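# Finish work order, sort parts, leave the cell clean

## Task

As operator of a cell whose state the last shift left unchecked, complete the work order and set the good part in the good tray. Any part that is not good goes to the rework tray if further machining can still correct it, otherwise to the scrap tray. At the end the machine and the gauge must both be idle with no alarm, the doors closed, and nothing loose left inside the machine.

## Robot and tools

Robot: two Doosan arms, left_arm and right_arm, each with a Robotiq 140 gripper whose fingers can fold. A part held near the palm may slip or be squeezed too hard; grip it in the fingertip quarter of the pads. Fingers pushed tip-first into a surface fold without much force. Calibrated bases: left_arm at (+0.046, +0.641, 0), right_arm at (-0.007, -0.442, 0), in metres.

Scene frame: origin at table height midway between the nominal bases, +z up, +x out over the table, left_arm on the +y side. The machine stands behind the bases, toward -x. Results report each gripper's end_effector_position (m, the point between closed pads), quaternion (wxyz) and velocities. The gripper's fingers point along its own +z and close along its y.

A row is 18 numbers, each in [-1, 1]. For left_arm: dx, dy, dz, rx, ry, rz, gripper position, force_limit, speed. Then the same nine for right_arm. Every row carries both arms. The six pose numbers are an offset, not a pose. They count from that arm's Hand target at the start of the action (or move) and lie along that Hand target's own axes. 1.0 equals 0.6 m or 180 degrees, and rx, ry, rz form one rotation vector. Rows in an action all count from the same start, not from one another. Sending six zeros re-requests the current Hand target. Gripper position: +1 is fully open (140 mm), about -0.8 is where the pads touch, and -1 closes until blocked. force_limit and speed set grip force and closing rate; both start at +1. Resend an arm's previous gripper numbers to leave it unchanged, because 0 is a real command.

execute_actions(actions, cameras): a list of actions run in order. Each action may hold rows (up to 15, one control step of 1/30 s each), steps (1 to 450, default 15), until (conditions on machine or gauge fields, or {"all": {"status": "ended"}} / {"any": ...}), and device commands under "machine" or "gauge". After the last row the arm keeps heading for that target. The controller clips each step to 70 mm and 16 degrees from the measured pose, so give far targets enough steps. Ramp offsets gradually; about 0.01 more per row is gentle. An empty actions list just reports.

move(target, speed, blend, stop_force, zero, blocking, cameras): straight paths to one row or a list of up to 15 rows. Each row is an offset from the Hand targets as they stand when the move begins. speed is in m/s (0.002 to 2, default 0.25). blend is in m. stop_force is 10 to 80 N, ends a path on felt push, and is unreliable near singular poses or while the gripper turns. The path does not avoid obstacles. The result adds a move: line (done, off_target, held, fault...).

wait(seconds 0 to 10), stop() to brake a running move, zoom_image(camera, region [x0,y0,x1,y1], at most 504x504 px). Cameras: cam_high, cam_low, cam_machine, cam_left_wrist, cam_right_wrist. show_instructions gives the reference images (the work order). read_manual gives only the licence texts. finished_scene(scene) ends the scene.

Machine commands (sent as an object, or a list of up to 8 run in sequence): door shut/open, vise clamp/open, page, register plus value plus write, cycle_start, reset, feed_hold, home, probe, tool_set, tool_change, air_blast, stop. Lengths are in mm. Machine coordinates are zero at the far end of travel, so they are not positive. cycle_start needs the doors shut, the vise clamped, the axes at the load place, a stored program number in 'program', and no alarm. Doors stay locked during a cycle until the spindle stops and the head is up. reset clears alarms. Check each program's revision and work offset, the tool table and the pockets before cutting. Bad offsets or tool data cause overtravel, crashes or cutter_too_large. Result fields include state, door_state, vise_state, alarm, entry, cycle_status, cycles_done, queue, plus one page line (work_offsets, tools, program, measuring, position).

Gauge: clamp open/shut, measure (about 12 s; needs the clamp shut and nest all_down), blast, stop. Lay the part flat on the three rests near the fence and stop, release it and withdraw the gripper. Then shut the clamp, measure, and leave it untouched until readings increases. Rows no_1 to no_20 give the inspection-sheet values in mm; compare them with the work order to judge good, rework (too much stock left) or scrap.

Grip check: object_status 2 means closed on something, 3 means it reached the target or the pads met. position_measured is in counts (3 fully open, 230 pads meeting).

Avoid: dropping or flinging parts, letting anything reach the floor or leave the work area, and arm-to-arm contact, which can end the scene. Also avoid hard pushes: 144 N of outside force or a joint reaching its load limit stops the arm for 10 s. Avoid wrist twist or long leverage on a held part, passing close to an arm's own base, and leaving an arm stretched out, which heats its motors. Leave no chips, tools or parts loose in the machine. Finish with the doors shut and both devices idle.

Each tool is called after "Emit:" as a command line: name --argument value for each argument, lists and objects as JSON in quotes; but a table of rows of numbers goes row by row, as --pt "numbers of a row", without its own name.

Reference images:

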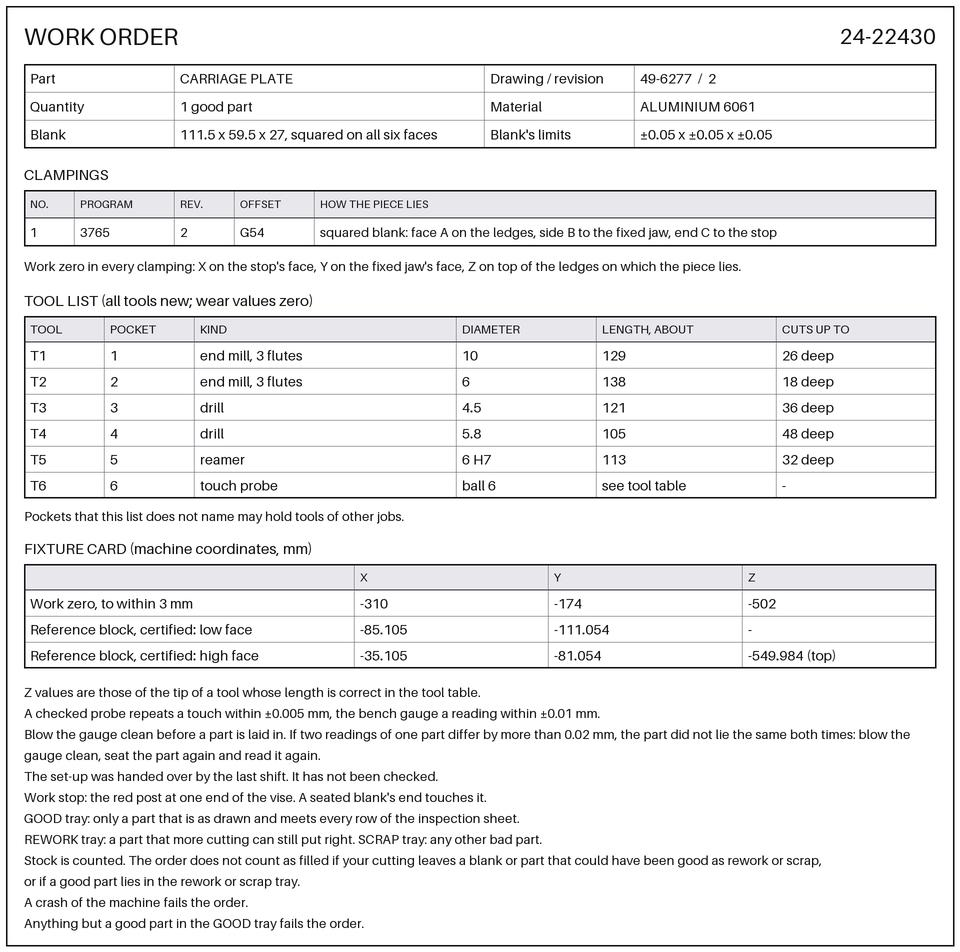

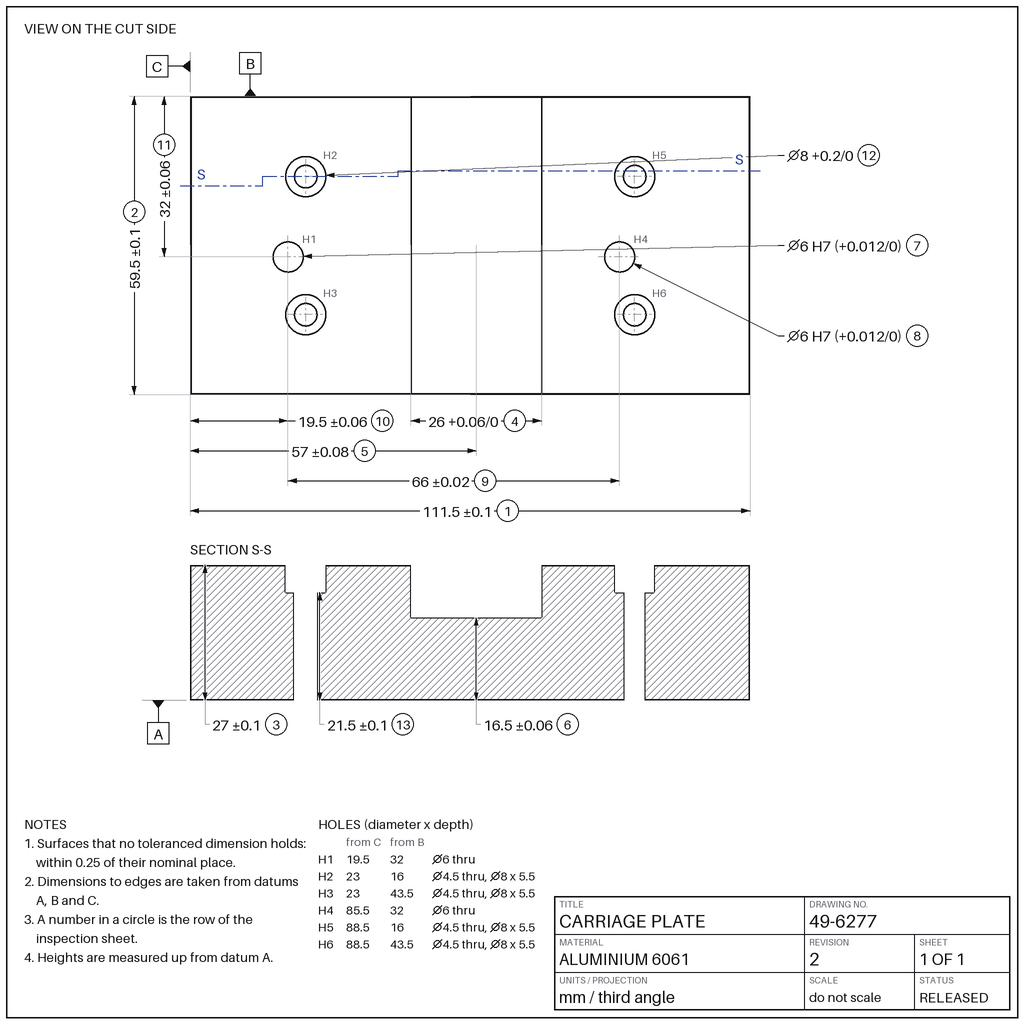

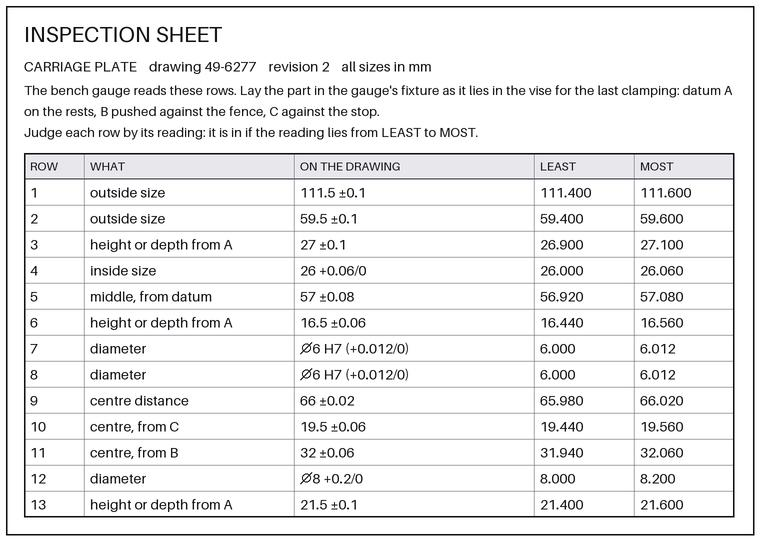

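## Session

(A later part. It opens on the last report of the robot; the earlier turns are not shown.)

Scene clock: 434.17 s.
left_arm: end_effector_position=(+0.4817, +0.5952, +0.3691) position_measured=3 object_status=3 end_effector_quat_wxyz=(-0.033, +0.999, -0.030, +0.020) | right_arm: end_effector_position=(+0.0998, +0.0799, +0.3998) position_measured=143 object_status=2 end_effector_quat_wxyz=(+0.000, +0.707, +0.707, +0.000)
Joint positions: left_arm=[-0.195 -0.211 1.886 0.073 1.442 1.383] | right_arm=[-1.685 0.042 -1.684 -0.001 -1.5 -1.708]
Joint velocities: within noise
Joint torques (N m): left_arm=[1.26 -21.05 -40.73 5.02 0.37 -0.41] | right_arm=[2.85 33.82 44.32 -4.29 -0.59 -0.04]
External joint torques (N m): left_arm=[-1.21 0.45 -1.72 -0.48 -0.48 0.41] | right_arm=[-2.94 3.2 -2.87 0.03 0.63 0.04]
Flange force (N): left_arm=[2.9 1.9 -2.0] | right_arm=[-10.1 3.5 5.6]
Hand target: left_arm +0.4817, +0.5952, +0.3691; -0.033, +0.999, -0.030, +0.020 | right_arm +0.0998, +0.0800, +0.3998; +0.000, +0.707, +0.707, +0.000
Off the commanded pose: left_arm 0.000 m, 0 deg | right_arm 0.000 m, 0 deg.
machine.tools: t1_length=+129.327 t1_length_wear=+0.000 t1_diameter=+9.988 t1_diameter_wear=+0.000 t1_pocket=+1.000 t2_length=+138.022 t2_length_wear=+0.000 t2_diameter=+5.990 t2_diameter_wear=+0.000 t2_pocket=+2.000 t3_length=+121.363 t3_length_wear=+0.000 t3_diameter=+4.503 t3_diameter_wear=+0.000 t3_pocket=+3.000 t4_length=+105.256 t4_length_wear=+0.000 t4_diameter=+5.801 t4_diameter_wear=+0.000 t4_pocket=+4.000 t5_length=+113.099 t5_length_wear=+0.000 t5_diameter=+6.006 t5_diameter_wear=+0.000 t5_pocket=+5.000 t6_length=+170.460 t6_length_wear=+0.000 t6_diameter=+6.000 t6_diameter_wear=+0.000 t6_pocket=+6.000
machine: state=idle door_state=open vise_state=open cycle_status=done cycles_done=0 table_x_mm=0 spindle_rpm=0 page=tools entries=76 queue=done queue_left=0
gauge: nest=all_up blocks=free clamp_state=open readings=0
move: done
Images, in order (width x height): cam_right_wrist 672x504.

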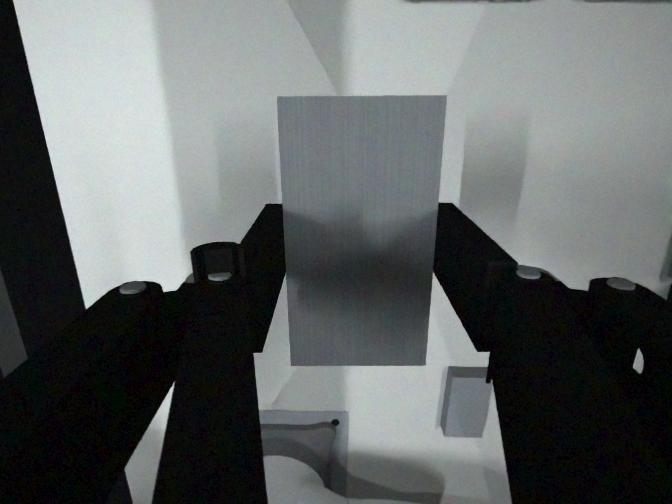

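Emit:
move --pt "0 0 0 0 0 0 1 1 1 -0.1 -0.5 0 0 0 0 -1 0.3 -1" --pt "0 0 0 0 0 0 1 1 1 -0.2333 -0.9998 0.08 0 0 0 -1 0.3 -1" --speed 0.2 --blend '[0.08,0]' --cameras '["cam_machine"]'

Emit:
move --pt "0 0 0 0 0 0 1 1 1 0 -0.3 0.09 0 0 0 -1 0.3 -1" --pt "0 0 0 0 0 0 1 1 1 -0.02 -0.428 0.11 0 0 0 -1 0.3 -1" --speed 0.15 --blend '[0.03,0]' --cameras '["cam_machine","cam_right_wrist"]'

Scene clock: 450.83 s.
left_arm: end_effector_position=(+0.4817, +0.5952, +0.3691) position_measured=3 object_status=3 end_effector_quat_wxyz=(-0.033, +0.999, -0.030, +0.020) | right_arm: end_effector_position=(-0.5000, -0.0601, +0.3515) position_measured=143 object_status=2 end_effector_quat_wxyz=(+0.000, +0.707, +0.707, +0.000)
Joint positions: left_arm=[-0.195 -0.211 1.886 0.073 1.442 1.383] | right_arm=[-0.58 -0.113 -1.61 0 -1.419 -0.604]
Joint velocities: within noise
Joint torques (N m): left_arm=[1.38 -20.74 -40.76 5.04 0.38 -0.41] | right_arm=[2.61 50.29 44.2 -4.26 -0.55 -0.05]
External joint torques (N m): left_arm=[-1.39 0.53 -1.54 -0.52 -0.5 0.41] | right_arm=[-2.78 2.14 -3.32 0.02 0.56 0.05]
Flange force (N): left_arm=[2.7 2.4 -1.7] | right_arm=[-2.2 10.0 5.6]
Hand target: left_arm +0.4817, +0.5952, +0.3691; -0.033, +0.999, -0.030, +0.020 | right_arm -0.5001, -0.0602, +0.3515; +0.000, +0.707, +0.707, +0.000
Off the commanded pose: left_arm 0.000 m, 0 deg | right_arm 0.000 m, 0 deg.
machine.tools: t1_length=+129.327 t1_length_wear=+0.000 t1_diameter=+9.988 t1_diameter_wear=+0.000 t1_pocket=+1.000 t2_length=+138.022 t2_length_wear=+0.000 t2_diameter=+5.990 t2_diameter_wear=+0.000 t2_pocket=+2.000 t3_length=+121.363 t3_length_wear=+0.000 t3_diameter=+4.503 t3_diameter_wear=+0.000 t3_pocket=+3.000 t4_length=+105.256 t4_length_wear=+0.000 t4_diameter=+5.801 t4_diameter_wear=+0.000 t4_pocket=+4.000 t5_length=+113.099 t5_length_wear=+0.000 t5_diameter=+6.006 t5_diameter_wear=+0.000 t5_pocket=+5.000 t6_length=+170.460 t6_length_wear=+0.000 t6_diameter=+6.000 t6_diameter_wear=+0.000 t6_pocket=+6.000
machine: state=idle door_state=open vise_state=open cycle_status=done cycles_done=0 table_x_mm=0 spindle_rpm=0 page=tools entries=76 queue=done queue_left=0
gauge: nest=all_up blocks=free clamp_state=open readings=0
move: done
Images, in order (width x height): cam_machine 504x504.

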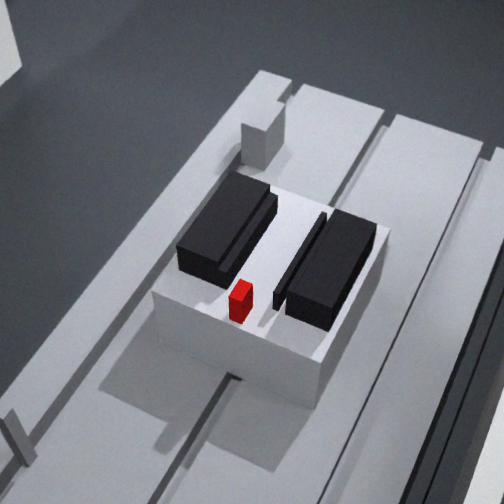

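Scene clock: 453.00 s.
left_arm: end_effector_position=(+0.4817, +0.5952, +0.3691) position_measured=3 object_status=3 end_effector_quat_wxyz=(-0.033, +0.999, -0.030, +0.020) | right_arm: end_effector_position=(-0.7568, -0.0722, +0.2853) position_measured=143 object_status=2 end_effector_quat_wxyz=(+0.000, +0.707, +0.707, +0.000)
Joint positions: left_arm=[-0.195 -0.211 1.886 0.073 1.442 1.383] | right_arm=[-0.393 -0.474 -1.252 0 -1.416 -0.417]
Joint velocities: within noise
Joint torques (N m): left_arm=[1.02 -21.09 -40.71 4.99 0.38 -0.4] | right_arm=[1.83 85.09 43.37 -4.27 -0.48 -0.1]
External joint torques (N m): left_arm=[-0.92 0.37 -1.91 -0.42 -0.51 0.4] | right_arm=[-2.09 2.73 -2.36 0.02 0.48 0.1]
Flange force (N): left_arm=[3.2 1.3 -2.2] | right_arm=[-2.7 10.8 3.4]
Hand target: left_arm +0.4817, +0.5952, +0.3691; -0.033, +0.999, -0.030, +0.020 | right_arm -0.7568, -0.0722, +0.2853; +0.000, +0.707, +0.707, +0.000
Off the commanded pose: left_arm 0.000 m, 0 deg | right_arm 0.000 m, 0 deg.
machine.tools: t1_length=+129.327 t1_length_wear=+0.000 t1_diameter=+9.988 t1_diameter_wear=+0.000 t1_pocket=+1.000 t2_length=+138.022 t2_length_wear=+0.000 t2_diameter=+5.990 t2_diameter_wear=+0.000 t2_pocket=+2.000 t3_length=+121.363 t3_length_wear=+0.000 t3_diameter=+4.503 t3_diameter_wear=+0.000 t3_pocket=+3.000 t4_length=+105.256 t4_length_wear=+0.000 t4_diameter=+5.801 t4_diameter_wear=+0.000 t4_pocket=+4.000 t5_length=+113.099 t5_length_wear=+0.000 t5_diameter=+6.006 t5_diameter_wear=+0.000 t5_pocket=+5.000 t6_length=+170.460 t6_length_wear=+0.000 t6_diameter=+6.000 t6_diameter_wear=+0.000 t6_pocket=+6.000
machine: state=idle door_state=open vise_state=open cycle_status=done cycles_done=0 table_x_mm=0 spindle_rpm=0 page=tools entries=76 queue=done queue_left=0
gauge: nest=all_up blocks=free clamp_state=open readings=0
move: done
Images, in order (width x height): cam_machine 504x504, cam_right_wrist 672x504.

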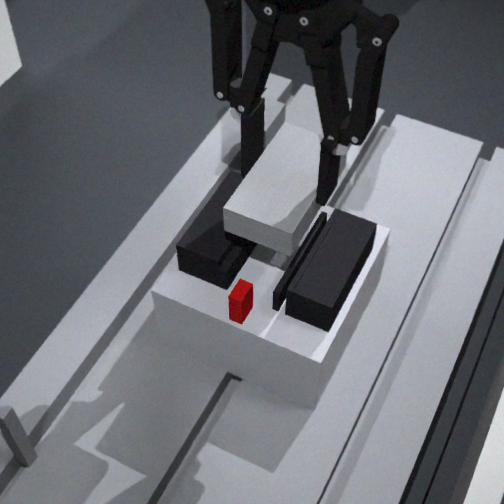

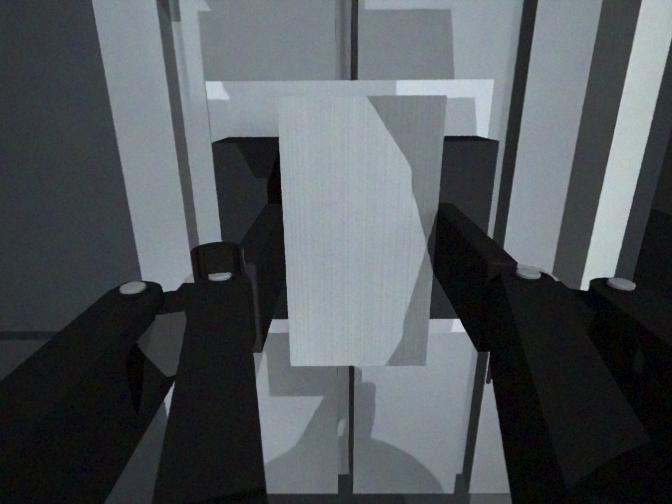

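Emit:
move --target '[0,0,0,0,0,0,1,1,1,0,0,0.0383,0,0,0,-1,0.3,-1]' --speed 0.05 --cameras '["cam_machine","cam_right_wrist"]'

Emit:
zoom_image --camera "cam_machine" --region '[160, 150, 400, 350]'

Scene clock: 460.30 s.
left_arm: end_effector_position=(+0.4817, +0.5952, +0.3691) position_measured=3 object_status=3 end_effector_quat_wxyz=(-0.033, +0.999, -0.030, +0.020) | right_arm: end_effector_position=(-0.7568, -0.0722, +0.2624) position_measured=143 object_status=2 end_effector_quat_wxyz=(+0.000, +0.707, +0.707, +0.000)
Joint positions: left_arm=[-0.195 -0.211 1.886 0.073 1.442 1.383] | right_arm=[-0.393 -0.48 -1.284 0 -1.378 -0.417]
Joint velocities: within noise
Joint torques (N m): left_arm=[1.2 -20.99 -40.74 5.05 0.4 -0.42] | right_arm=[2.41 85.55 43.3 -4.29 -0.54 -0.05]
External joint torques (N m): left_arm=[-1.15 0.52 -1.7 -0.52 -0.53 0.42] | right_arm=[-2.65 2.47 -2.69 0.06 0.54 0.05]
Flange force (N): left_arm=[3.0 1.8 -1.9] | right_arm=[-2.2 11.4 3.7]
Hand target: left_arm +0.4817, +0.5952, +0.3691; -0.033, +0.999, -0.030, +0.020 | right_arm -0.7568, -0.0722, +0.2623; +0.000, +0.707, +0.707, +0.000
Off the commanded pose: left_arm 0.000 m, 0 deg | right_arm 0.000 m, 0 deg.
machine.tools: t1_length=+129.327 t1_length_wear=+0.000 t1_diameter=+9.988 t1_diameter_wear=+0.000 t1_pocket=+1.000 t2_length=+138.022 t2_length_wear=+0.000 t2_diameter=+5.990 t2_diameter_wear=+0.000 t2_pocket=+2.000 t3_length=+121.363 t3_length_wear=+0.000 t3_diameter=+4.503 t3_diameter_wear=+0.000 t3_pocket=+3.000 t4_length=+105.256 t4_length_wear=+0.000 t4_diameter=+5.801 t4_diameter_wear=+0.000 t4_pocket=+4.000 t5_length=+113.099 t5_length_wear=+0.000 t5_diameter=+6.006 t5_diameter_wear=+0.000 t5_pocket=+5.000 t6_length=+170.460 t6_length_wear=+0.000 t6_diameter=+6.000 t6_diameter_wear=+0.000 t6_pocket=+6.000
machine: state=idle door_state=open vise_state=open cycle_status=done cycles_done=0 table_x_mm=0 spindle_rpm=0 page=tools entries=76 queue=done queue_left=0
gauge: nest=all_up blocks=free clamp_state=open readings=0
move: done
Images, in order (width x height): cam_machine 504x504, cam_right_wrist 672x504.

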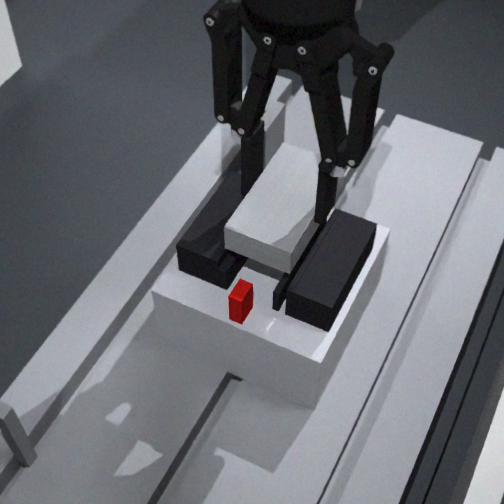

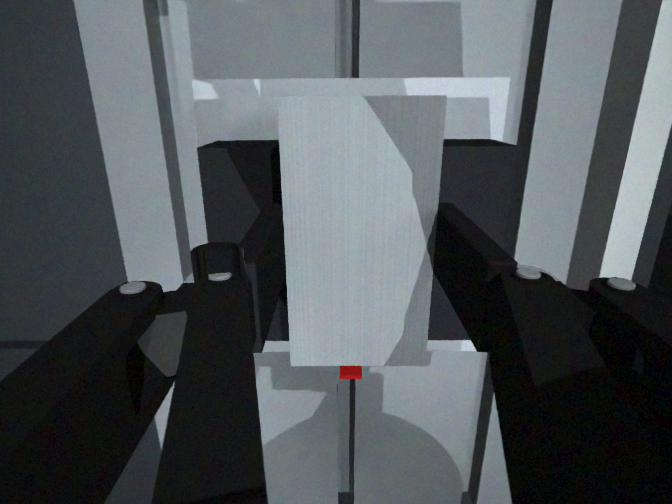

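Scaled by 2.100.

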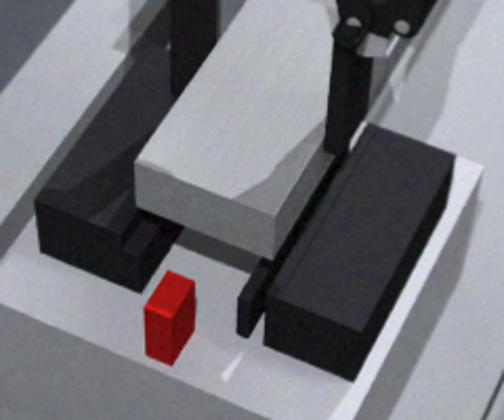

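Emit:
move --target '[0,0,0,0,0,0,1,1,1,0,-0.0013,0.04,0,0,0,-1,0.3,-1]' --speed 0.012 --stop_force 10 --cameras '["cam_machine","cam_right_wrist"]'

Emit:
zoom_image --camera "cam_machine" --region '[160, 150, 400, 350]'

Scene clock: 484.13 s.
left_arm: end_effector_position=(+0.4817, +0.5952, +0.3691) position_measured=3 object_status=3 end_effector_quat_wxyz=(-0.033, +0.999, -0.030, +0.020) | right_arm: end_effector_position=(-0.7574, -0.0722, +0.2436) position_measured=143 object_status=2 end_effector_quat_wxyz=(+0.000, +0.707, +0.707, +0.000)
Joint positions: left_arm=[-0.195 -0.211 1.886 0.073 1.442 1.383] | right_arm=[-0.393 -0.488 -1.307 0 -1.347 -0.416]
Joint velocities: within noise
Joint torques (N m): left_arm=[1.39 -21.26 -40.68 5.02 0.37 -0.46] | right_arm=[2.49 67.24 33.98 -3.89 1.78 -0.22]
External joint torques (N m): left_arm=[-1.41 0.69 -1.68 -0.49 -0.48 0.46] | right_arm=[-2.69 21.61 6.61 -0.31 -1.77 0.22]
Flange force (N): left_arm=[3.2 2.3 -1.9] | right_arm=[-4.9 16.6 -19.3]
Hand target: left_arm +0.4817, +0.5952, +0.3691; -0.033, +0.999, -0.030, +0.020 | right_arm -0.7574, -0.0722, +0.2436; +0.000, +0.707, +0.707, +0.000 (not the last commanded pose)
Off the commanded pose: left_arm 0.000 m, 0 deg | right_arm 0.005 m, 0 deg.
machine.tools: t1_length=+129.327 t1_length_wear=+0.000 t1_diameter=+9.988 t1_diameter_wear=+0.000 t1_pocket=+1.000 t2_length=+138.022 t2_length_wear=+0.000 t2_diameter=+5.990 t2_diameter_wear=+0.000 t2_pocket=+2.000 t3_length=+121.363 t3_length_wear=+0.000 t3_diameter=+4.503 t3_diameter_wear=+0.000 t3_pocket=+3.000 t4_length=+105.256 t4_length_wear=+0.000 t4_diameter=+5.801 t4_diameter_wear=+0.000 t4_pocket=+4.000 t5_length=+113.099 t5_length_wear=+0.000 t5_diameter=+6.006 t5_diameter_wear=+0.000 t5_pocket=+5.000 t6_length=+170.460 t6_length_wear=+0.000 t6_diameter=+6.000 t6_diameter_wear=+0.000 t6_pocket=+6.000
machine: state=idle door_state=open vise_state=open cycle_status=done cycles_done=0 table_x_mm=0 spindle_rpm=0 page=tools entries=76 queue=done queue_left=0
gauge: nest=all_up blocks=free clamp_state=open readings=0
move: contact (right_arm)
Images, in order (width x height): cam_machine 504x504, cam_right_wrist 672x504.

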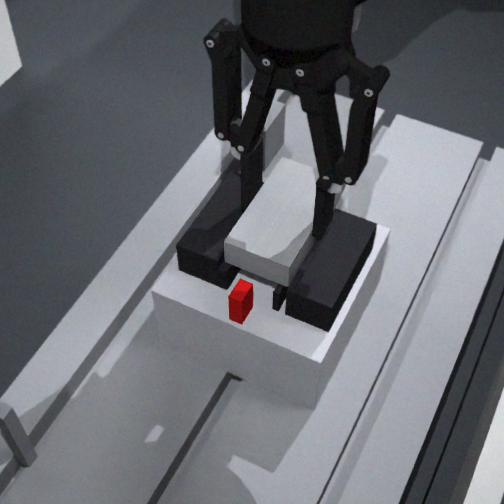

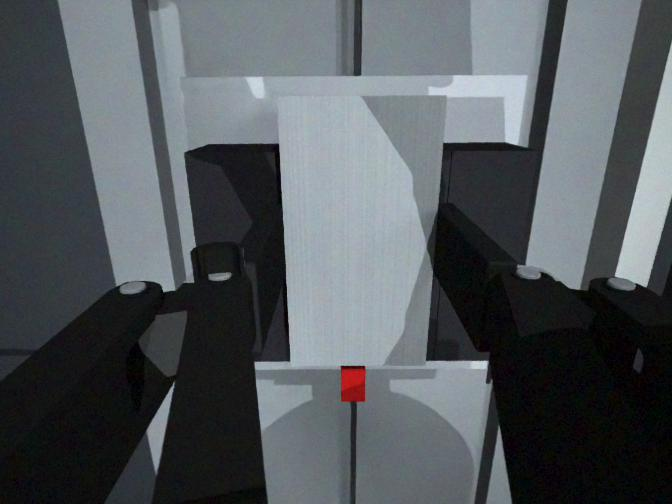

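Scaled by 2.100.

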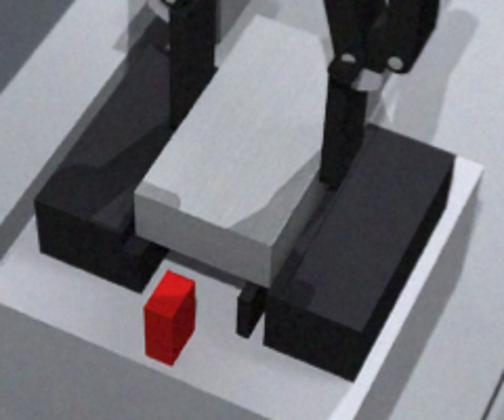

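Emit:
move --target '[0,0,0,0,0,0,1,1,1,0,0,-0.0012,0,0,0,-1,0.3,-1]' --speed 0.012 --cameras '[]'

Emit:
move --target '[0,0,0,0,0,0,1,1,1,-0.045,0,0,0,0,0,-1,0.3,-1]' --speed 0.01 --stop_force 12 --cameras '["cam_machine","cam_right_wrist"]'

Emit:
zoom_image --camera "cam_machine" --region '[160, 150, 400, 350]'

Scene clock: 492.57 s.
left_arm: end_effector_position=(+0.4817, +0.5952, +0.3691) position_measured=3 object_status=3 end_effector_quat_wxyz=(-0.033, +0.999, -0.030, +0.020) | right_arm: end_effector_position=(-0.7574, -0.0722, +0.2443) position_measured=143 object_status=2 end_effector_quat_wxyz=(+0.000, +0.707, +0.707, +0.000)
Joint positions: left_arm=[-0.195 -0.211 1.886 0.073 1.442 1.383] | right_arm=[-0.393 -0.488 -1.306 0 -1.349 -0.416]
Joint velocities: within noise
Joint torques (N m): left_arm=[0.83 -21.13 -40.71 5.04 0.36 -0.37] | right_arm=[2.29 85.1 43.35 -4.28 -0.61 -0.11]
External joint torques (N m): left_arm=[-0.86 0.39 -1.96 -0.48 -0.48 0.37] | right_arm=[-2.37 3.57 -2.75 0.07 0.62 0.11]
Flange force (N): left_arm=[3.3 1.2 -2.3] | right_arm=[-3.4 13.0 3.2]
Hand target: left_arm +0.4817, +0.5952, +0.3691; -0.033, +0.999, -0.030, +0.020 | right_arm -0.7574, -0.0722, +0.2443; +0.000, +0.707, +0.707, +0.000
Off the commanded pose: left_arm 0.000 m, 0 deg | right_arm 0.000 m, 0 deg.
machine.tools: t1_length=+129.327 t1_length_wear=+0.000 t1_diameter=+9.988 t1_diameter_wear=+0.000 t1_pocket=+1.000 t2_length=+138.022 t2_length_wear=+0.000 t2_diameter=+5.990 t2_diameter_wear=+0.000 t2_pocket=+2.000 t3_length=+121.363 t3_length_wear=+0.000 t3_diameter=+4.503 t3_diameter_wear=+0.000 t3_pocket=+3.000 t4_length=+105.256 t4_length_wear=+0.000 t4_diameter=+5.801 t4_diameter_wear=+0.000 t4_pocket=+4.000 t5_length=+113.099 t5_length_wear=+0.000 t5_diameter=+6.006 t5_diameter_wear=+0.000 t5_pocket=+5.000 t6_length=+170.460 t6_length_wear=+0.000 t6_diameter=+6.000 t6_diameter_wear=+0.000 t6_pocket=+6.000
machine: state=idle door_state=open vise_state=open cycle_status=done cycles_done=0 table_x_mm=0 spindle_rpm=0 page=tools entries=76 queue=done queue_left=0
gauge: nest=all_up blocks=free clamp_state=open readings=0
move: done
No camera images: "cameras" was empty.

Scene clock: 494.77 s.
left_arm: end_effector_position=(+0.4817, +0.5952, +0.3691) position_measured=3 object_status=3 end_effector_quat_wxyz=(-0.033, +0.999, -0.030, +0.020) | right_arm: end_effector_position=(-0.7575, -0.0880, +0.2444) position_measured=143 object_status=2 end_effector_quat_wxyz=(+0.000, +0.707, +0.707, +0.000)
Joint positions: left_arm=[-0.195 -0.211 1.886 0.073 1.442 1.383] | right_arm=[-0.376 -0.476 -1.323 0 -1.342 -0.399]
Joint velocities: within noise
Joint torques (N m): left_arm=[1.35 -20.76 -40.71 5.02 0.39 -0.4] | right_arm=[18.58 82.88 39.63 2.85 -2.24 -0.06]
External joint torques (N m): left_arm=[-1.4 0.39 -1.93 -0.46 -0.52 0.4] | right_arm=[-18.7 4.39 0.73 -7.04 2.25 0.06]
Flange force (N): left_arm=[3.0 2.4 -2.3] | right_arm=[17.6 15.3 1.1]
Hand target: left_arm +0.4817, +0.5952, +0.3691; -0.033, +0.999, -0.030, +0.020 | right_arm -0.7575, -0.0880, +0.2444; +0.000, +0.707, +0.707, +0.000 (not the last commanded pose)
Off the commanded pose: left_arm 0.000 m, 0 deg | right_arm 0.011 m, 0 deg.
machine.tools: t1_length=+129.327 t1_length_wear=+0.000 t1_diameter=+9.988 t1_diameter_wear=+0.000 t1_pocket=+1.000 t2_length=+138.022 t2_length_wear=+0.000 t2_diameter=+5.990 t2_diameter_wear=+0.000 t2_pocket=+2.000 t3_length=+121.363 t3_length_wear=+0.000 t3_diameter=+4.503 t3_diameter_wear=+0.000 t3_pocket=+3.000 t4_length=+105.256 t4_length_wear=+0.000 t4_diameter=+5.801 t4_diameter_wear=+0.000 t4_pocket=+4.000 t5_length=+113.099 t5_length_wear=+0.000 t5_diameter=+6.006 t5_diameter_wear=+0.000 t5_pocket=+5.000 t6_length=+170.460 t6_length_wear=+0.000 t6_diameter=+6.000 t6_diameter_wear=+0.000 t6_pocket=+6.000
machine: state=idle door_state=open vise_state=open cycle_status=done cycles_done=0 table_x_mm=0 spindle_rpm=0 page=tools entries=76 queue=done queue_left=0
gauge: nest=all_up blocks=free clamp_state=open readings=0
move: contact (right_arm)
Images, in order (width x height): cam_machine 504x504, cam_right_wrist 672x504.

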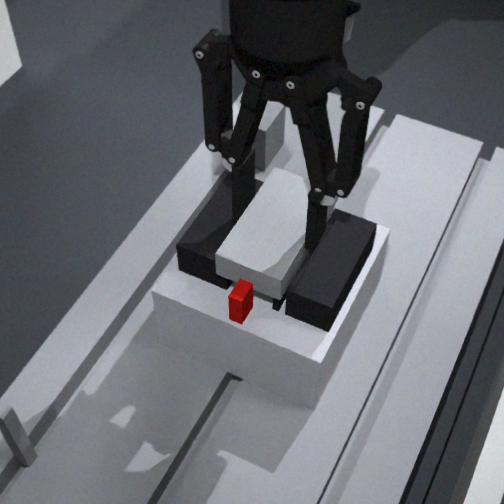

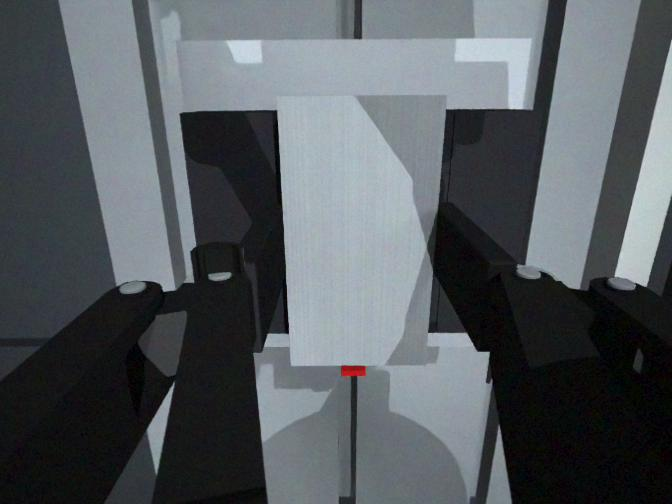

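Scaled by 2.100.

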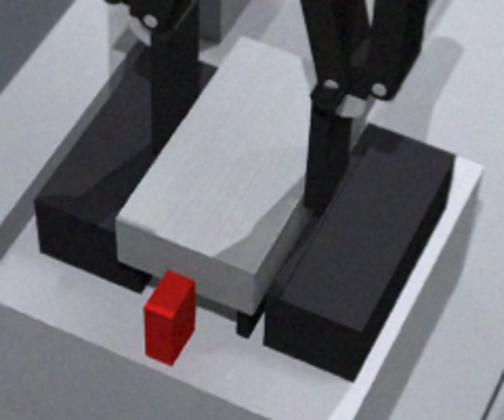

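Emit:
move --target '[0,0,0,0,0,0,1,1,1,0.0005,-0.015,0,0,0,0,-1,0.3,-1]' --speed 0.008 --stop_force 12 --cameras '["cam_machine"]'

Emit:
zoom_image --camera "cam_machine" --region '[160, 150, 400, 350]'

Scene clock: 501.07 s.
left_arm: end_effector_position=(+0.4817, +0.5952, +0.3691) position_measured=3 object_status=3 end_effector_quat_wxyz=(-0.033, +0.999, -0.030, +0.020) | right_arm: end_effector_position=(-0.7593, -0.0879, +0.2444) position_measured=143 object_status=2 end_effector_quat_wxyz=(+0.000, +0.707, +0.707, +0.000)
Joint positions: left_arm=[-0.195 -0.211 1.886 0.073 1.442 1.383] | right_arm=[-0.375 -0.479 -1.318 0 -1.345 -0.398]
Joint velocities: within noise
Joint torques (N m): left_arm=[1.11 -21.21 -40.77 5.04 0.37 -0.42] | right_arm=[24.28 77.59 48.76 4.84 7.06 0.03]
External joint torques (N m): left_arm=[-1.06 0.76 -1.61 -0.5 -0.5 0.42] | right_arm=[-24.46 9.94 -8.43 -9.03 -7.06 -0.03]
Flange force (N): left_arm=[3.3 1.6 -1.7] | right_arm=[14.0 39.5 -4.6]
Hand target: left_arm +0.4817, +0.5952, +0.3691; -0.033, +0.999, -0.030, +0.020 | right_arm -0.7593, -0.0879, +0.2444; +0.000, +0.707, +0.707, +0.000 (not the last commanded pose)
Off the commanded pose: left_arm 0.000 m, 0 deg | right_arm 0.007 m, 0 deg.
machine.tools: t1_length=+129.327 t1_length_wear=+0.000 t1_diameter=+9.988 t1_diameter_wear=+0.000 t1_pocket=+1.000 t2_length=+138.022 t2_length_wear=+0.000 t2_diameter=+5.990 t2_diameter_wear=+0.000 t2_pocket=+2.000 t3_length=+121.363 t3_length_wear=+0.000 t3_diameter=+4.503 t3_diameter_wear=+0.000 t3_pocket=+3.000 t4_length=+105.256 t4_length_wear=+0.000 t4_diameter=+5.801 t4_diameter_wear=+0.000 t4_pocket=+4.000 t5_length=+113.099 t5_length_wear=+0.000 t5_diameter=+6.006 t5_diameter_wear=+0.000 t5_pocket=+5.000 t6_length=+170.460 t6_length_wear=+0.000 t6_diameter=+6.000 t6_diameter_wear=+0.000 t6_pocket=+6.000
machine: state=idle door_state=open vise_state=open cycle_status=done cycles_done=0 table_x_mm=0 spindle_rpm=0 page=tools entries=76 queue=done queue_left=0
gauge: nest=all_up blocks=free clamp_state=open readings=0
move: contact (right_arm)
Images, in order (width x height): cam_machine 504x504.

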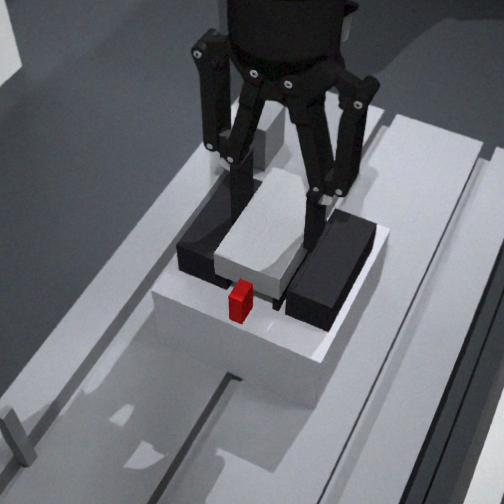

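Scaled by 2.100.

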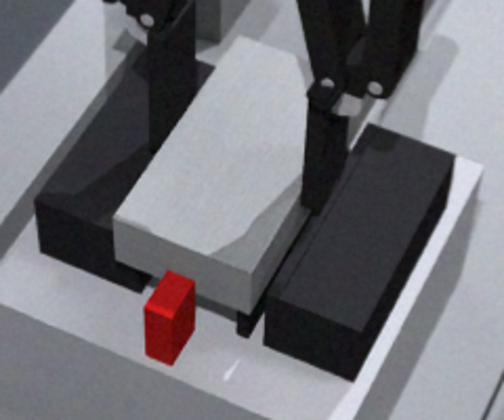

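Emit:
execute_actions --actions '[{"rows":[[0,0,0,0,0,0,1,1,1,0,0.0003,0.001,0,0,0,-1,0.3,-1]],"steps":15},{"rows":[[0,0,0,0,0,0,1,1,1,0,0,0,0,0,0,0.1,0.3,-1]],"steps":40}]' --cameras '["cam_machine"]'

Emit:
zoom_image --camera "cam_machine" --region '[160, 150, 400, 350]'

Scene clock: 509.10 s.
left_arm: end_effector_position=(+0.4817, +0.5952, +0.3691) position_measured=3 object_status=3 end_effector_quat_wxyz=(-0.033, +0.999, -0.030, +0.020) | right_arm: end_effector_position=(-0.7592, -0.0879, +0.2438) position_measured=117 object_status=3 end_effector_quat_wxyz=(+0.000, +0.707, +0.707, +0.000)
Joint positions: left_arm=[-0.195 -0.211 1.886 0.073 1.442 1.383] | right_arm=[-0.375 -0.479 -1.319 0 -1.344 -0.398]
Joint velocities: within noise
Joint torques (N m): left_arm=[1.27 -21.04 -40.63 5.04 0.41 -0.41] | right_arm=[1.83 81.89 40.89 -4.29 -0.56 -0.05]
External joint torques (N m): left_arm=[-1.37 1.02 -1.97 -0.48 -0.55 0.41] | right_arm=[-2.06 6.16 -0.39 0.08 0.56 0.05]
External joint torques at the end of the 1st action: left_arm=[-1.5 1.43 -1.62 -0.47 -0.5 0.4] | right_arm=[-25.93 23.36 3.04 -9.64 -4.98 0.25]
Flange force (N): left_arm=[4.2 2.4 -2.2] | right_arm=[-2.6 11.3 -0.9]
Flange force at the end of the 1st action (N): left_arm=[4.3 2.8 -1.6] | right_arm=[17.4 35.7 -20.8]
Hand target: left_arm +0.4817, +0.5952, +0.3691; -0.033, +0.999, -0.030, +0.020 | right_arm -0.7592, -0.0879, +0.2438; +0.000, +0.707, +0.707, +0.000
Off the commanded pose: left_arm 0.000 m, 0 deg | right_arm 0.000 m, 0 deg.
machine.tools: t1_length=+129.327 t1_length_wear=+0.000 t1_diameter=+9.988 t1_diameter_wear=+0.000 t1_pocket=+1.000 t2_length=+138.022 t2_length_wear=+0.000 t2_diameter=+5.990 t2_diameter_wear=+0.000 t2_pocket=+2.000 t3_length=+121.363 t3_length_wear=+0.000 t3_diameter=+4.503 t3_diameter_wear=+0.000 t3_pocket=+3.000 t4_length=+105.256 t4_length_wear=+0.000 t4_diameter=+5.801 t4_diameter_wear=+0.000 t4_pocket=+4.000 t5_length=+113.099 t5_length_wear=+0.000 t5_diameter=+6.006 t5_diameter_wear=+0.000 t5_pocket=+5.000 t6_length=+170.460 t6_length_wear=+0.000 t6_diameter=+6.000 t6_diameter_wear=+0.000 t6_pocket=+6.000
machine: state=idle door_state=open vise_state=open cycle_status=done cycles_done=0 table_x_mm=0 spindle_rpm=0 page=tools entries=76 queue=done queue_left=0
gauge: nest=all_up blocks=free clamp_state=open readings=0
Images, in order (width x height): cam_machine 504x504.

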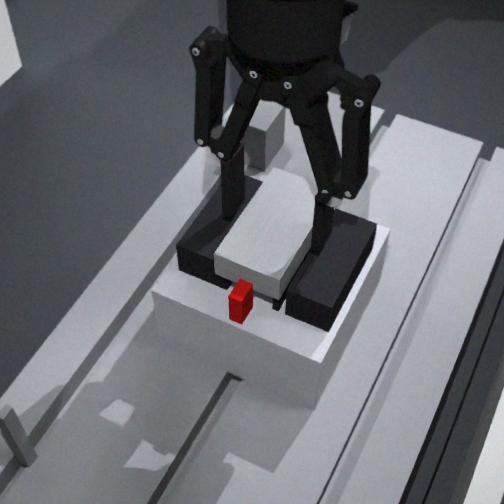

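Scaled by 2.100.

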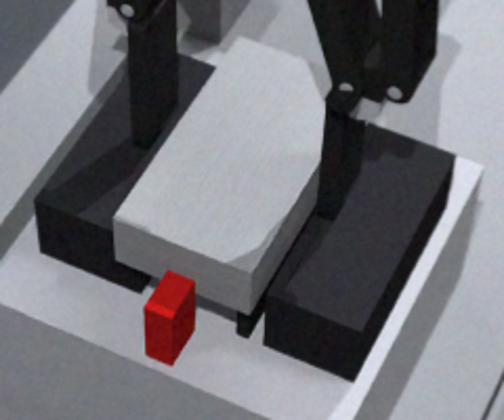

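Emit:
move --target '[0,0,0,0,0,0,1,1,1,0,0,-0.0687,0,0,0,0.1,0.3,-1]' --speed 0.06 --cameras '[]'

Emit:
execute_actions --actions '[{"machine":{"vise":"clamp"},"steps":45}]' --cameras '["cam_machine"]'

Emit:
move --pt "0 0 0 0 0 0 1 1 1 0.0467 0.432 -0.06 0 0 0 0.1 0.3 -1" --pt "0 0 0 0 0 0 1 1 1 0.18 0.932 -0.19 0 0 0 0.1 0.3 -1" --speed 0.3 --blend '[0.05,0]' --cameras '["cam_machine"]'

Emit:
execute_actions --actions '[{"machine":[{"door":"shut"},{"air_blast":true},{"register":"probe_x","value":-254.6,"write":true},{"register":"probe_y","value":-203,"write":true},{"register":"probe_z","value":-465,"write":true},{"register":"probe_move_y","value":0,"write":true},{"register":"probe_move_x","value":0,"write":true},{"register":"probe_move_z","value":-20,"write":true,"probe":true,"page":"measuring"}],"steps":450,"until":{"machine":{"queue":["!=","running"]}}}]' --cameras '["cam_machine"]'

Scene clock: 521.00 s.
left_arm: end_effector_position=(+0.4817, +0.5952, +0.3691) position_measured=3 object_status=3 end_effector_quat_wxyz=(-0.033, +0.999, -0.030, +0.020) | right_arm: end_effector_position=(-0.7592, -0.0879, +0.2850) position_measured=117 object_status=3 end_effector_quat_wxyz=(+0.000, +0.707, +0.707, +0.000)
Joint positions: left_arm=[-0.195 -0.211 1.886 0.073 1.442 1.383] | right_arm=[-0.375 -0.466 -1.264 0 -1.412 -0.398]
Joint velocities: within noise
Joint torques (N m): left_arm=[1.33 -21.26 -40.6 5.02 0.35 -0.45] | right_arm=[2.29 80.69 41.05 -4.39 -0.79 -0.16]
External joint torques (N m): left_arm=[-1.32 0.72 -2.06 -0.46 -0.49 0.44] | right_arm=[-2.42 6.39 -0.03 0.14 0.8 0.16]
Flange force (N): left_arm=[3.8 2.1 -2.5] | right_arm=[-2.4 11.4 -0.3]
Hand target: left_arm +0.4817, +0.5952, +0.3691; -0.033, +0.999, -0.030, +0.020 | right_arm -0.7592, -0.0879, +0.2850; +0.000, +0.707, +0.707, +0.000
Off the commanded pose: left_arm 0.000 m, 0 deg | right_arm 0.000 m, 0 deg.
machine.tools: t1_length=+129.327 t1_length_wear=+0.000 t1_diameter=+9.988 t1_diameter_wear=+0.000 t1_pocket=+1.000 t2_length=+138.022 t2_length_wear=+0.000 t2_diameter=+5.990 t2_diameter_wear=+0.000 t2_pocket=+2.000 t3_length=+121.363 t3_length_wear=+0.000 t3_diameter=+4.503 t3_diameter_wear=+0.000 t3_pocket=+3.000 t4_length=+105.256 t4_length_wear=+0.000 t4_diameter=+5.801 t4_diameter_wear=+0.000 t4_pocket=+4.000 t5_length=+113.099 t5_length_wear=+0.000 t5_diameter=+6.006 t5_diameter_wear=+0.000 t5_pocket=+5.000 t6_length=+170.460 t6_length_wear=+0.000 t6_diameter=+6.000 t6_diameter_wear=+0.000 t6_pocket=+6.000
machine: state=idle door_state=open vise_state=open cycle_status=done cycles_done=0 table_x_mm=0 spindle_rpm=0 page=tools entries=76 queue=done queue_left=0
gauge: nest=all_up blocks=free clamp_state=open readings=0
move: done
No camera images: "cameras" was empty.

Scene clock: 522.70 s.
left_arm: end_effector_position=(+0.4817, +0.5952, +0.3691) position_measured=3 object_status=3 end_effector_quat_wxyz=(-0.033, +0.999, -0.030, +0.020) | right_arm: end_effector_position=(-0.7592, -0.0879, +0.2850) position_measured=117 object_status=3 end_effector_quat_wxyz=(+0.000, +0.707, +0.707, +0.000)
Joint positions: left_arm=[-0.195 -0.211 1.886 0.073 1.442 1.383] | right_arm=[-0.375 -0.466 -1.264 0 -1.412 -0.398]
Joint velocities: within noise
Joint torques (N m): left_arm=[0.77 -20.98 -40.68 4.99 0.39 -0.39] | right_arm=[2.25 80.51 41.38 -4.27 -0.56 -0.11]
External joint torques (N m): left_arm=[-0.93 1.36 -1.77 -0.46 -0.53 0.38] | right_arm=[-2.46 6.61 -0.41 0.02 0.56 0.11]
Flange force (N): left_arm=[4.6 1.5 -1.7] | right_arm=[-2.7 12.4 -0.3]
Hand target: left_arm +0.4817, +0.5952, +0.3691; -0.033, +0.999, -0.030, +0.020 | right_arm -0.7592, -0.0879, +0.2850; +0.000, +0.707, +0.707, +0.000
Tool commands: left_gripper/position=+1.0 left_gripper/force_limit=+1.0 left_gripper/speed=+1.0 right_gripper/position=+0.1 right_gripper/force_limit=+0.3 right_gripper/speed=-1.0
Off the commanded pose: left_arm 0.000 m, 0 deg | right_arm 0.000 m, 0 deg.
machine.tools: t1_length=+129.327 t1_length_wear=+0.000 t1_diameter=+9.988 t1_diameter_wear=+0.000 t1_pocket=+1.000 t2_length=+138.022 t2_length_wear=+0.000 t2_diameter=+5.990 t2_diameter_wear=+0.000 t2_pocket=+2.000 t3_length=+121.363 t3_length_wear=+0.000 t3_diameter=+4.503 t3_diameter_wear=+0.000 t3_pocket=+3.000 t4_length=+105.256 t4_length_wear=+0.000 t4_diameter=+5.801 t4_diameter_wear=+0.000 t4_pocket=+4.000 t5_length=+113.099 t5_length_wear=+0.000 t5_diameter=+6.006 t5_diameter_wear=+0.000 t5_pocket=+5.000 t6_length=+170.460 t6_length_wear=+0.000 t6_diameter=+6.000 t6_diameter_wear=+0.000 t6_pocket=+6.000
machine: state=idle door_state=open vise_state=clamped cycle_status=done cycles_done=0 table_x_mm=0 spindle_rpm=0 page=tools entries=76 queue=done queue_left=0
gauge: nest=all_up blocks=free clamp_state=open readings=0
Images, in order (width x height): cam_machine 504x504.

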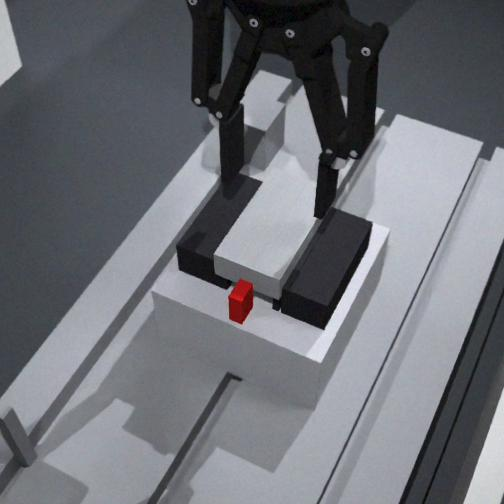

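Scene clock: 525.13 s.
left_arm: end_effector_position=(+0.4817, +0.5952, +0.3691) position_measured=3 object_status=3 end_effector_quat_wxyz=(-0.033, +0.999, -0.030, +0.020) | right_arm: end_effector_position=(-0.2001, +0.0200, +0.3995) position_measured=117 object_status=3 end_effector_quat_wxyz=(+0.000, +0.707, +0.707, +0.000)
Joint positions: left_arm=[-0.195 -0.211 1.886 0.073 1.442 1.383] | right_arm=[-1.082 0.094 -1.733 -0.001 -1.504 -1.106]
Joint velocities: within noise
Joint torques (N m): left_arm=[0.82 -20.72 -40.72 5 0.36 -0.4] | right_arm=[3.04 26.28 41.44 -4.36 -0.74 -0.08]
External joint torques (N m): left_arm=[-0.81 0.13 -1.86 -0.45 -0.49 0.4] | right_arm=[-3.13 5.77 0.05 0.06 0.76 0.08]
Flange force (N): left_arm=[2.7 1.0 -2.2] | right_arm=[-5.8 9.0 0.7]
Hand target: left_arm +0.4817, +0.5952, +0.3691; -0.033, +0.999, -0.030, +0.020 | right_arm -0.2001, +0.0201, +0.3995; +0.000, +0.707, +0.707, +0.000
Off the commanded pose: left_arm 0.000 m, 0 deg | right_arm 0.000 m, 0 deg.
machine.tools: t1_length=+129.327 t1_length_wear=+0.000 t1_diameter=+9.988 t1_diameter_wear=+0.000 t1_pocket=+1.000 t2_length=+138.022 t2_length_wear=+0.000 t2_diameter=+5.990 t2_diameter_wear=+0.000 t2_pocket=+2.000 t3_length=+121.363 t3_length_wear=+0.000 t3_diameter=+4.503 t3_diameter_wear=+0.000 t3_pocket=+3.000 t4_length=+105.256 t4_length_wear=+0.000 t4_diameter=+5.801 t4_diameter_wear=+0.000 t4_pocket=+4.000 t5_length=+113.099 t5_length_wear=+0.000 t5_diameter=+6.006 t5_diameter_wear=+0.000 t5_pocket=+5.000 t6_length=+170.460 t6_length_wear=+0.000 t6_diameter=+6.000 t6_diameter_wear=+0.000 t6_pocket=+6.000
machine: state=idle door_state=open vise_state=clamped cycle_status=done cycles_done=0 table_x_mm=0 spindle_rpm=0 page=tools entries=76 queue=done queue_left=0
gauge: nest=all_up blocks=free clamp_state=open readings=0
move: done
Images, in order (width x height): cam_machine 504x504.

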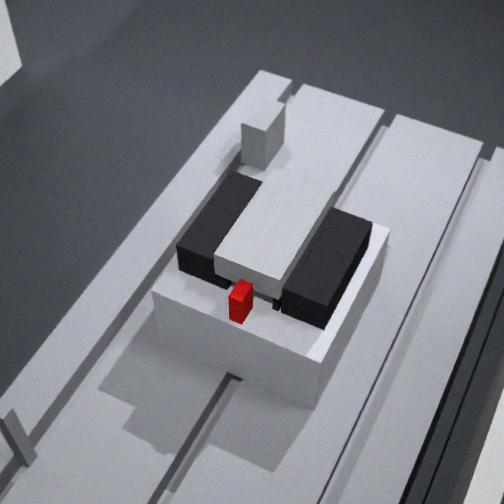

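Scene clock: 537.13 s.
left_arm: end_effector_position=(+0.4817, +0.5952, +0.3691) position_measured=3 object_status=3 end_effector_quat_wxyz=(-0.033, +0.999, -0.030, +0.020) | right_arm: end_effector_position=(-0.2001, +0.0201, +0.3995) position_measured=117 object_status=3 end_effector_quat_wxyz=(+0.000, +0.707, +0.707, +0.000)
Joint positions: left_arm=[-0.195 -0.211 1.886 0.073 1.442 1.383] | right_arm=[-1.083 0.094 -1.733 -0.001 -1.504 -1.106]
Joint velocities: within noise
Joint torques (N m): left_arm=[1.3 -21.22 -40.66 5.02 0.46 -0.42] | right_arm=[2.8 26.5 42.08 -4.25 -0.51 -0.19]
External joint torques (N m): left_arm=[-1.3 0.85 -1.89 -0.45 -0.59 0.41] | right_arm=[-2.86 5.01 -0.76 -0.02 0.55 0.19]
Flange force (N): left_arm=[3.8 2.2 -2.0] | right_arm=[-6.1 8.3 1.7]
Hand target: left_arm +0.4817, +0.5952, +0.3691; -0.033, +0.999, -0.030, +0.020 | right_arm -0.2001, +0.0201, +0.3995; +0.000, +0.707, +0.707, +0.000
Tool commands: left_gripper/position=+1.0 left_gripper/force_limit=+1.0 left_gripper/speed=+1.0 right_gripper/position=+0.1 right_gripper/force_limit=+0.3 right_gripper/speed=-1.0
Off the commanded pose: left_arm 0.000 m, 0 deg | right_arm 0.000 m, 0 deg.
machine.measuring: probe_x=-254.600 probe_y=-203.000 probe_z=-465.000 probe_move_x=+0.000 probe_move_y=+0.000 probe_move_z=-20.000 probe_radius=+2.990 probe_off_x=+0.000 probe_off_y=+0.000 setter_z=-520.000 probe_touched=+1 probe_found_x=-254.600 probe_found_y=-203.000 probe_found_z=-475.809 set_length=+113.100 set_diameter=+6.005
machine: state=idle door_state=shut vise_state=clamped cycle_status=done cycles_done=0 table_x_mm=0 spindle_rpm=0 page=measuring entries=84 queue=done queue_left=0
gauge: nest=all_up blocks=free clamp_state=open readings=0
Images, in order (width x height): cam_machine 504x504.

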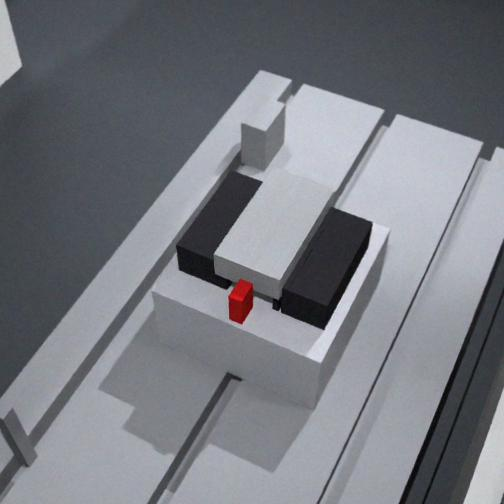

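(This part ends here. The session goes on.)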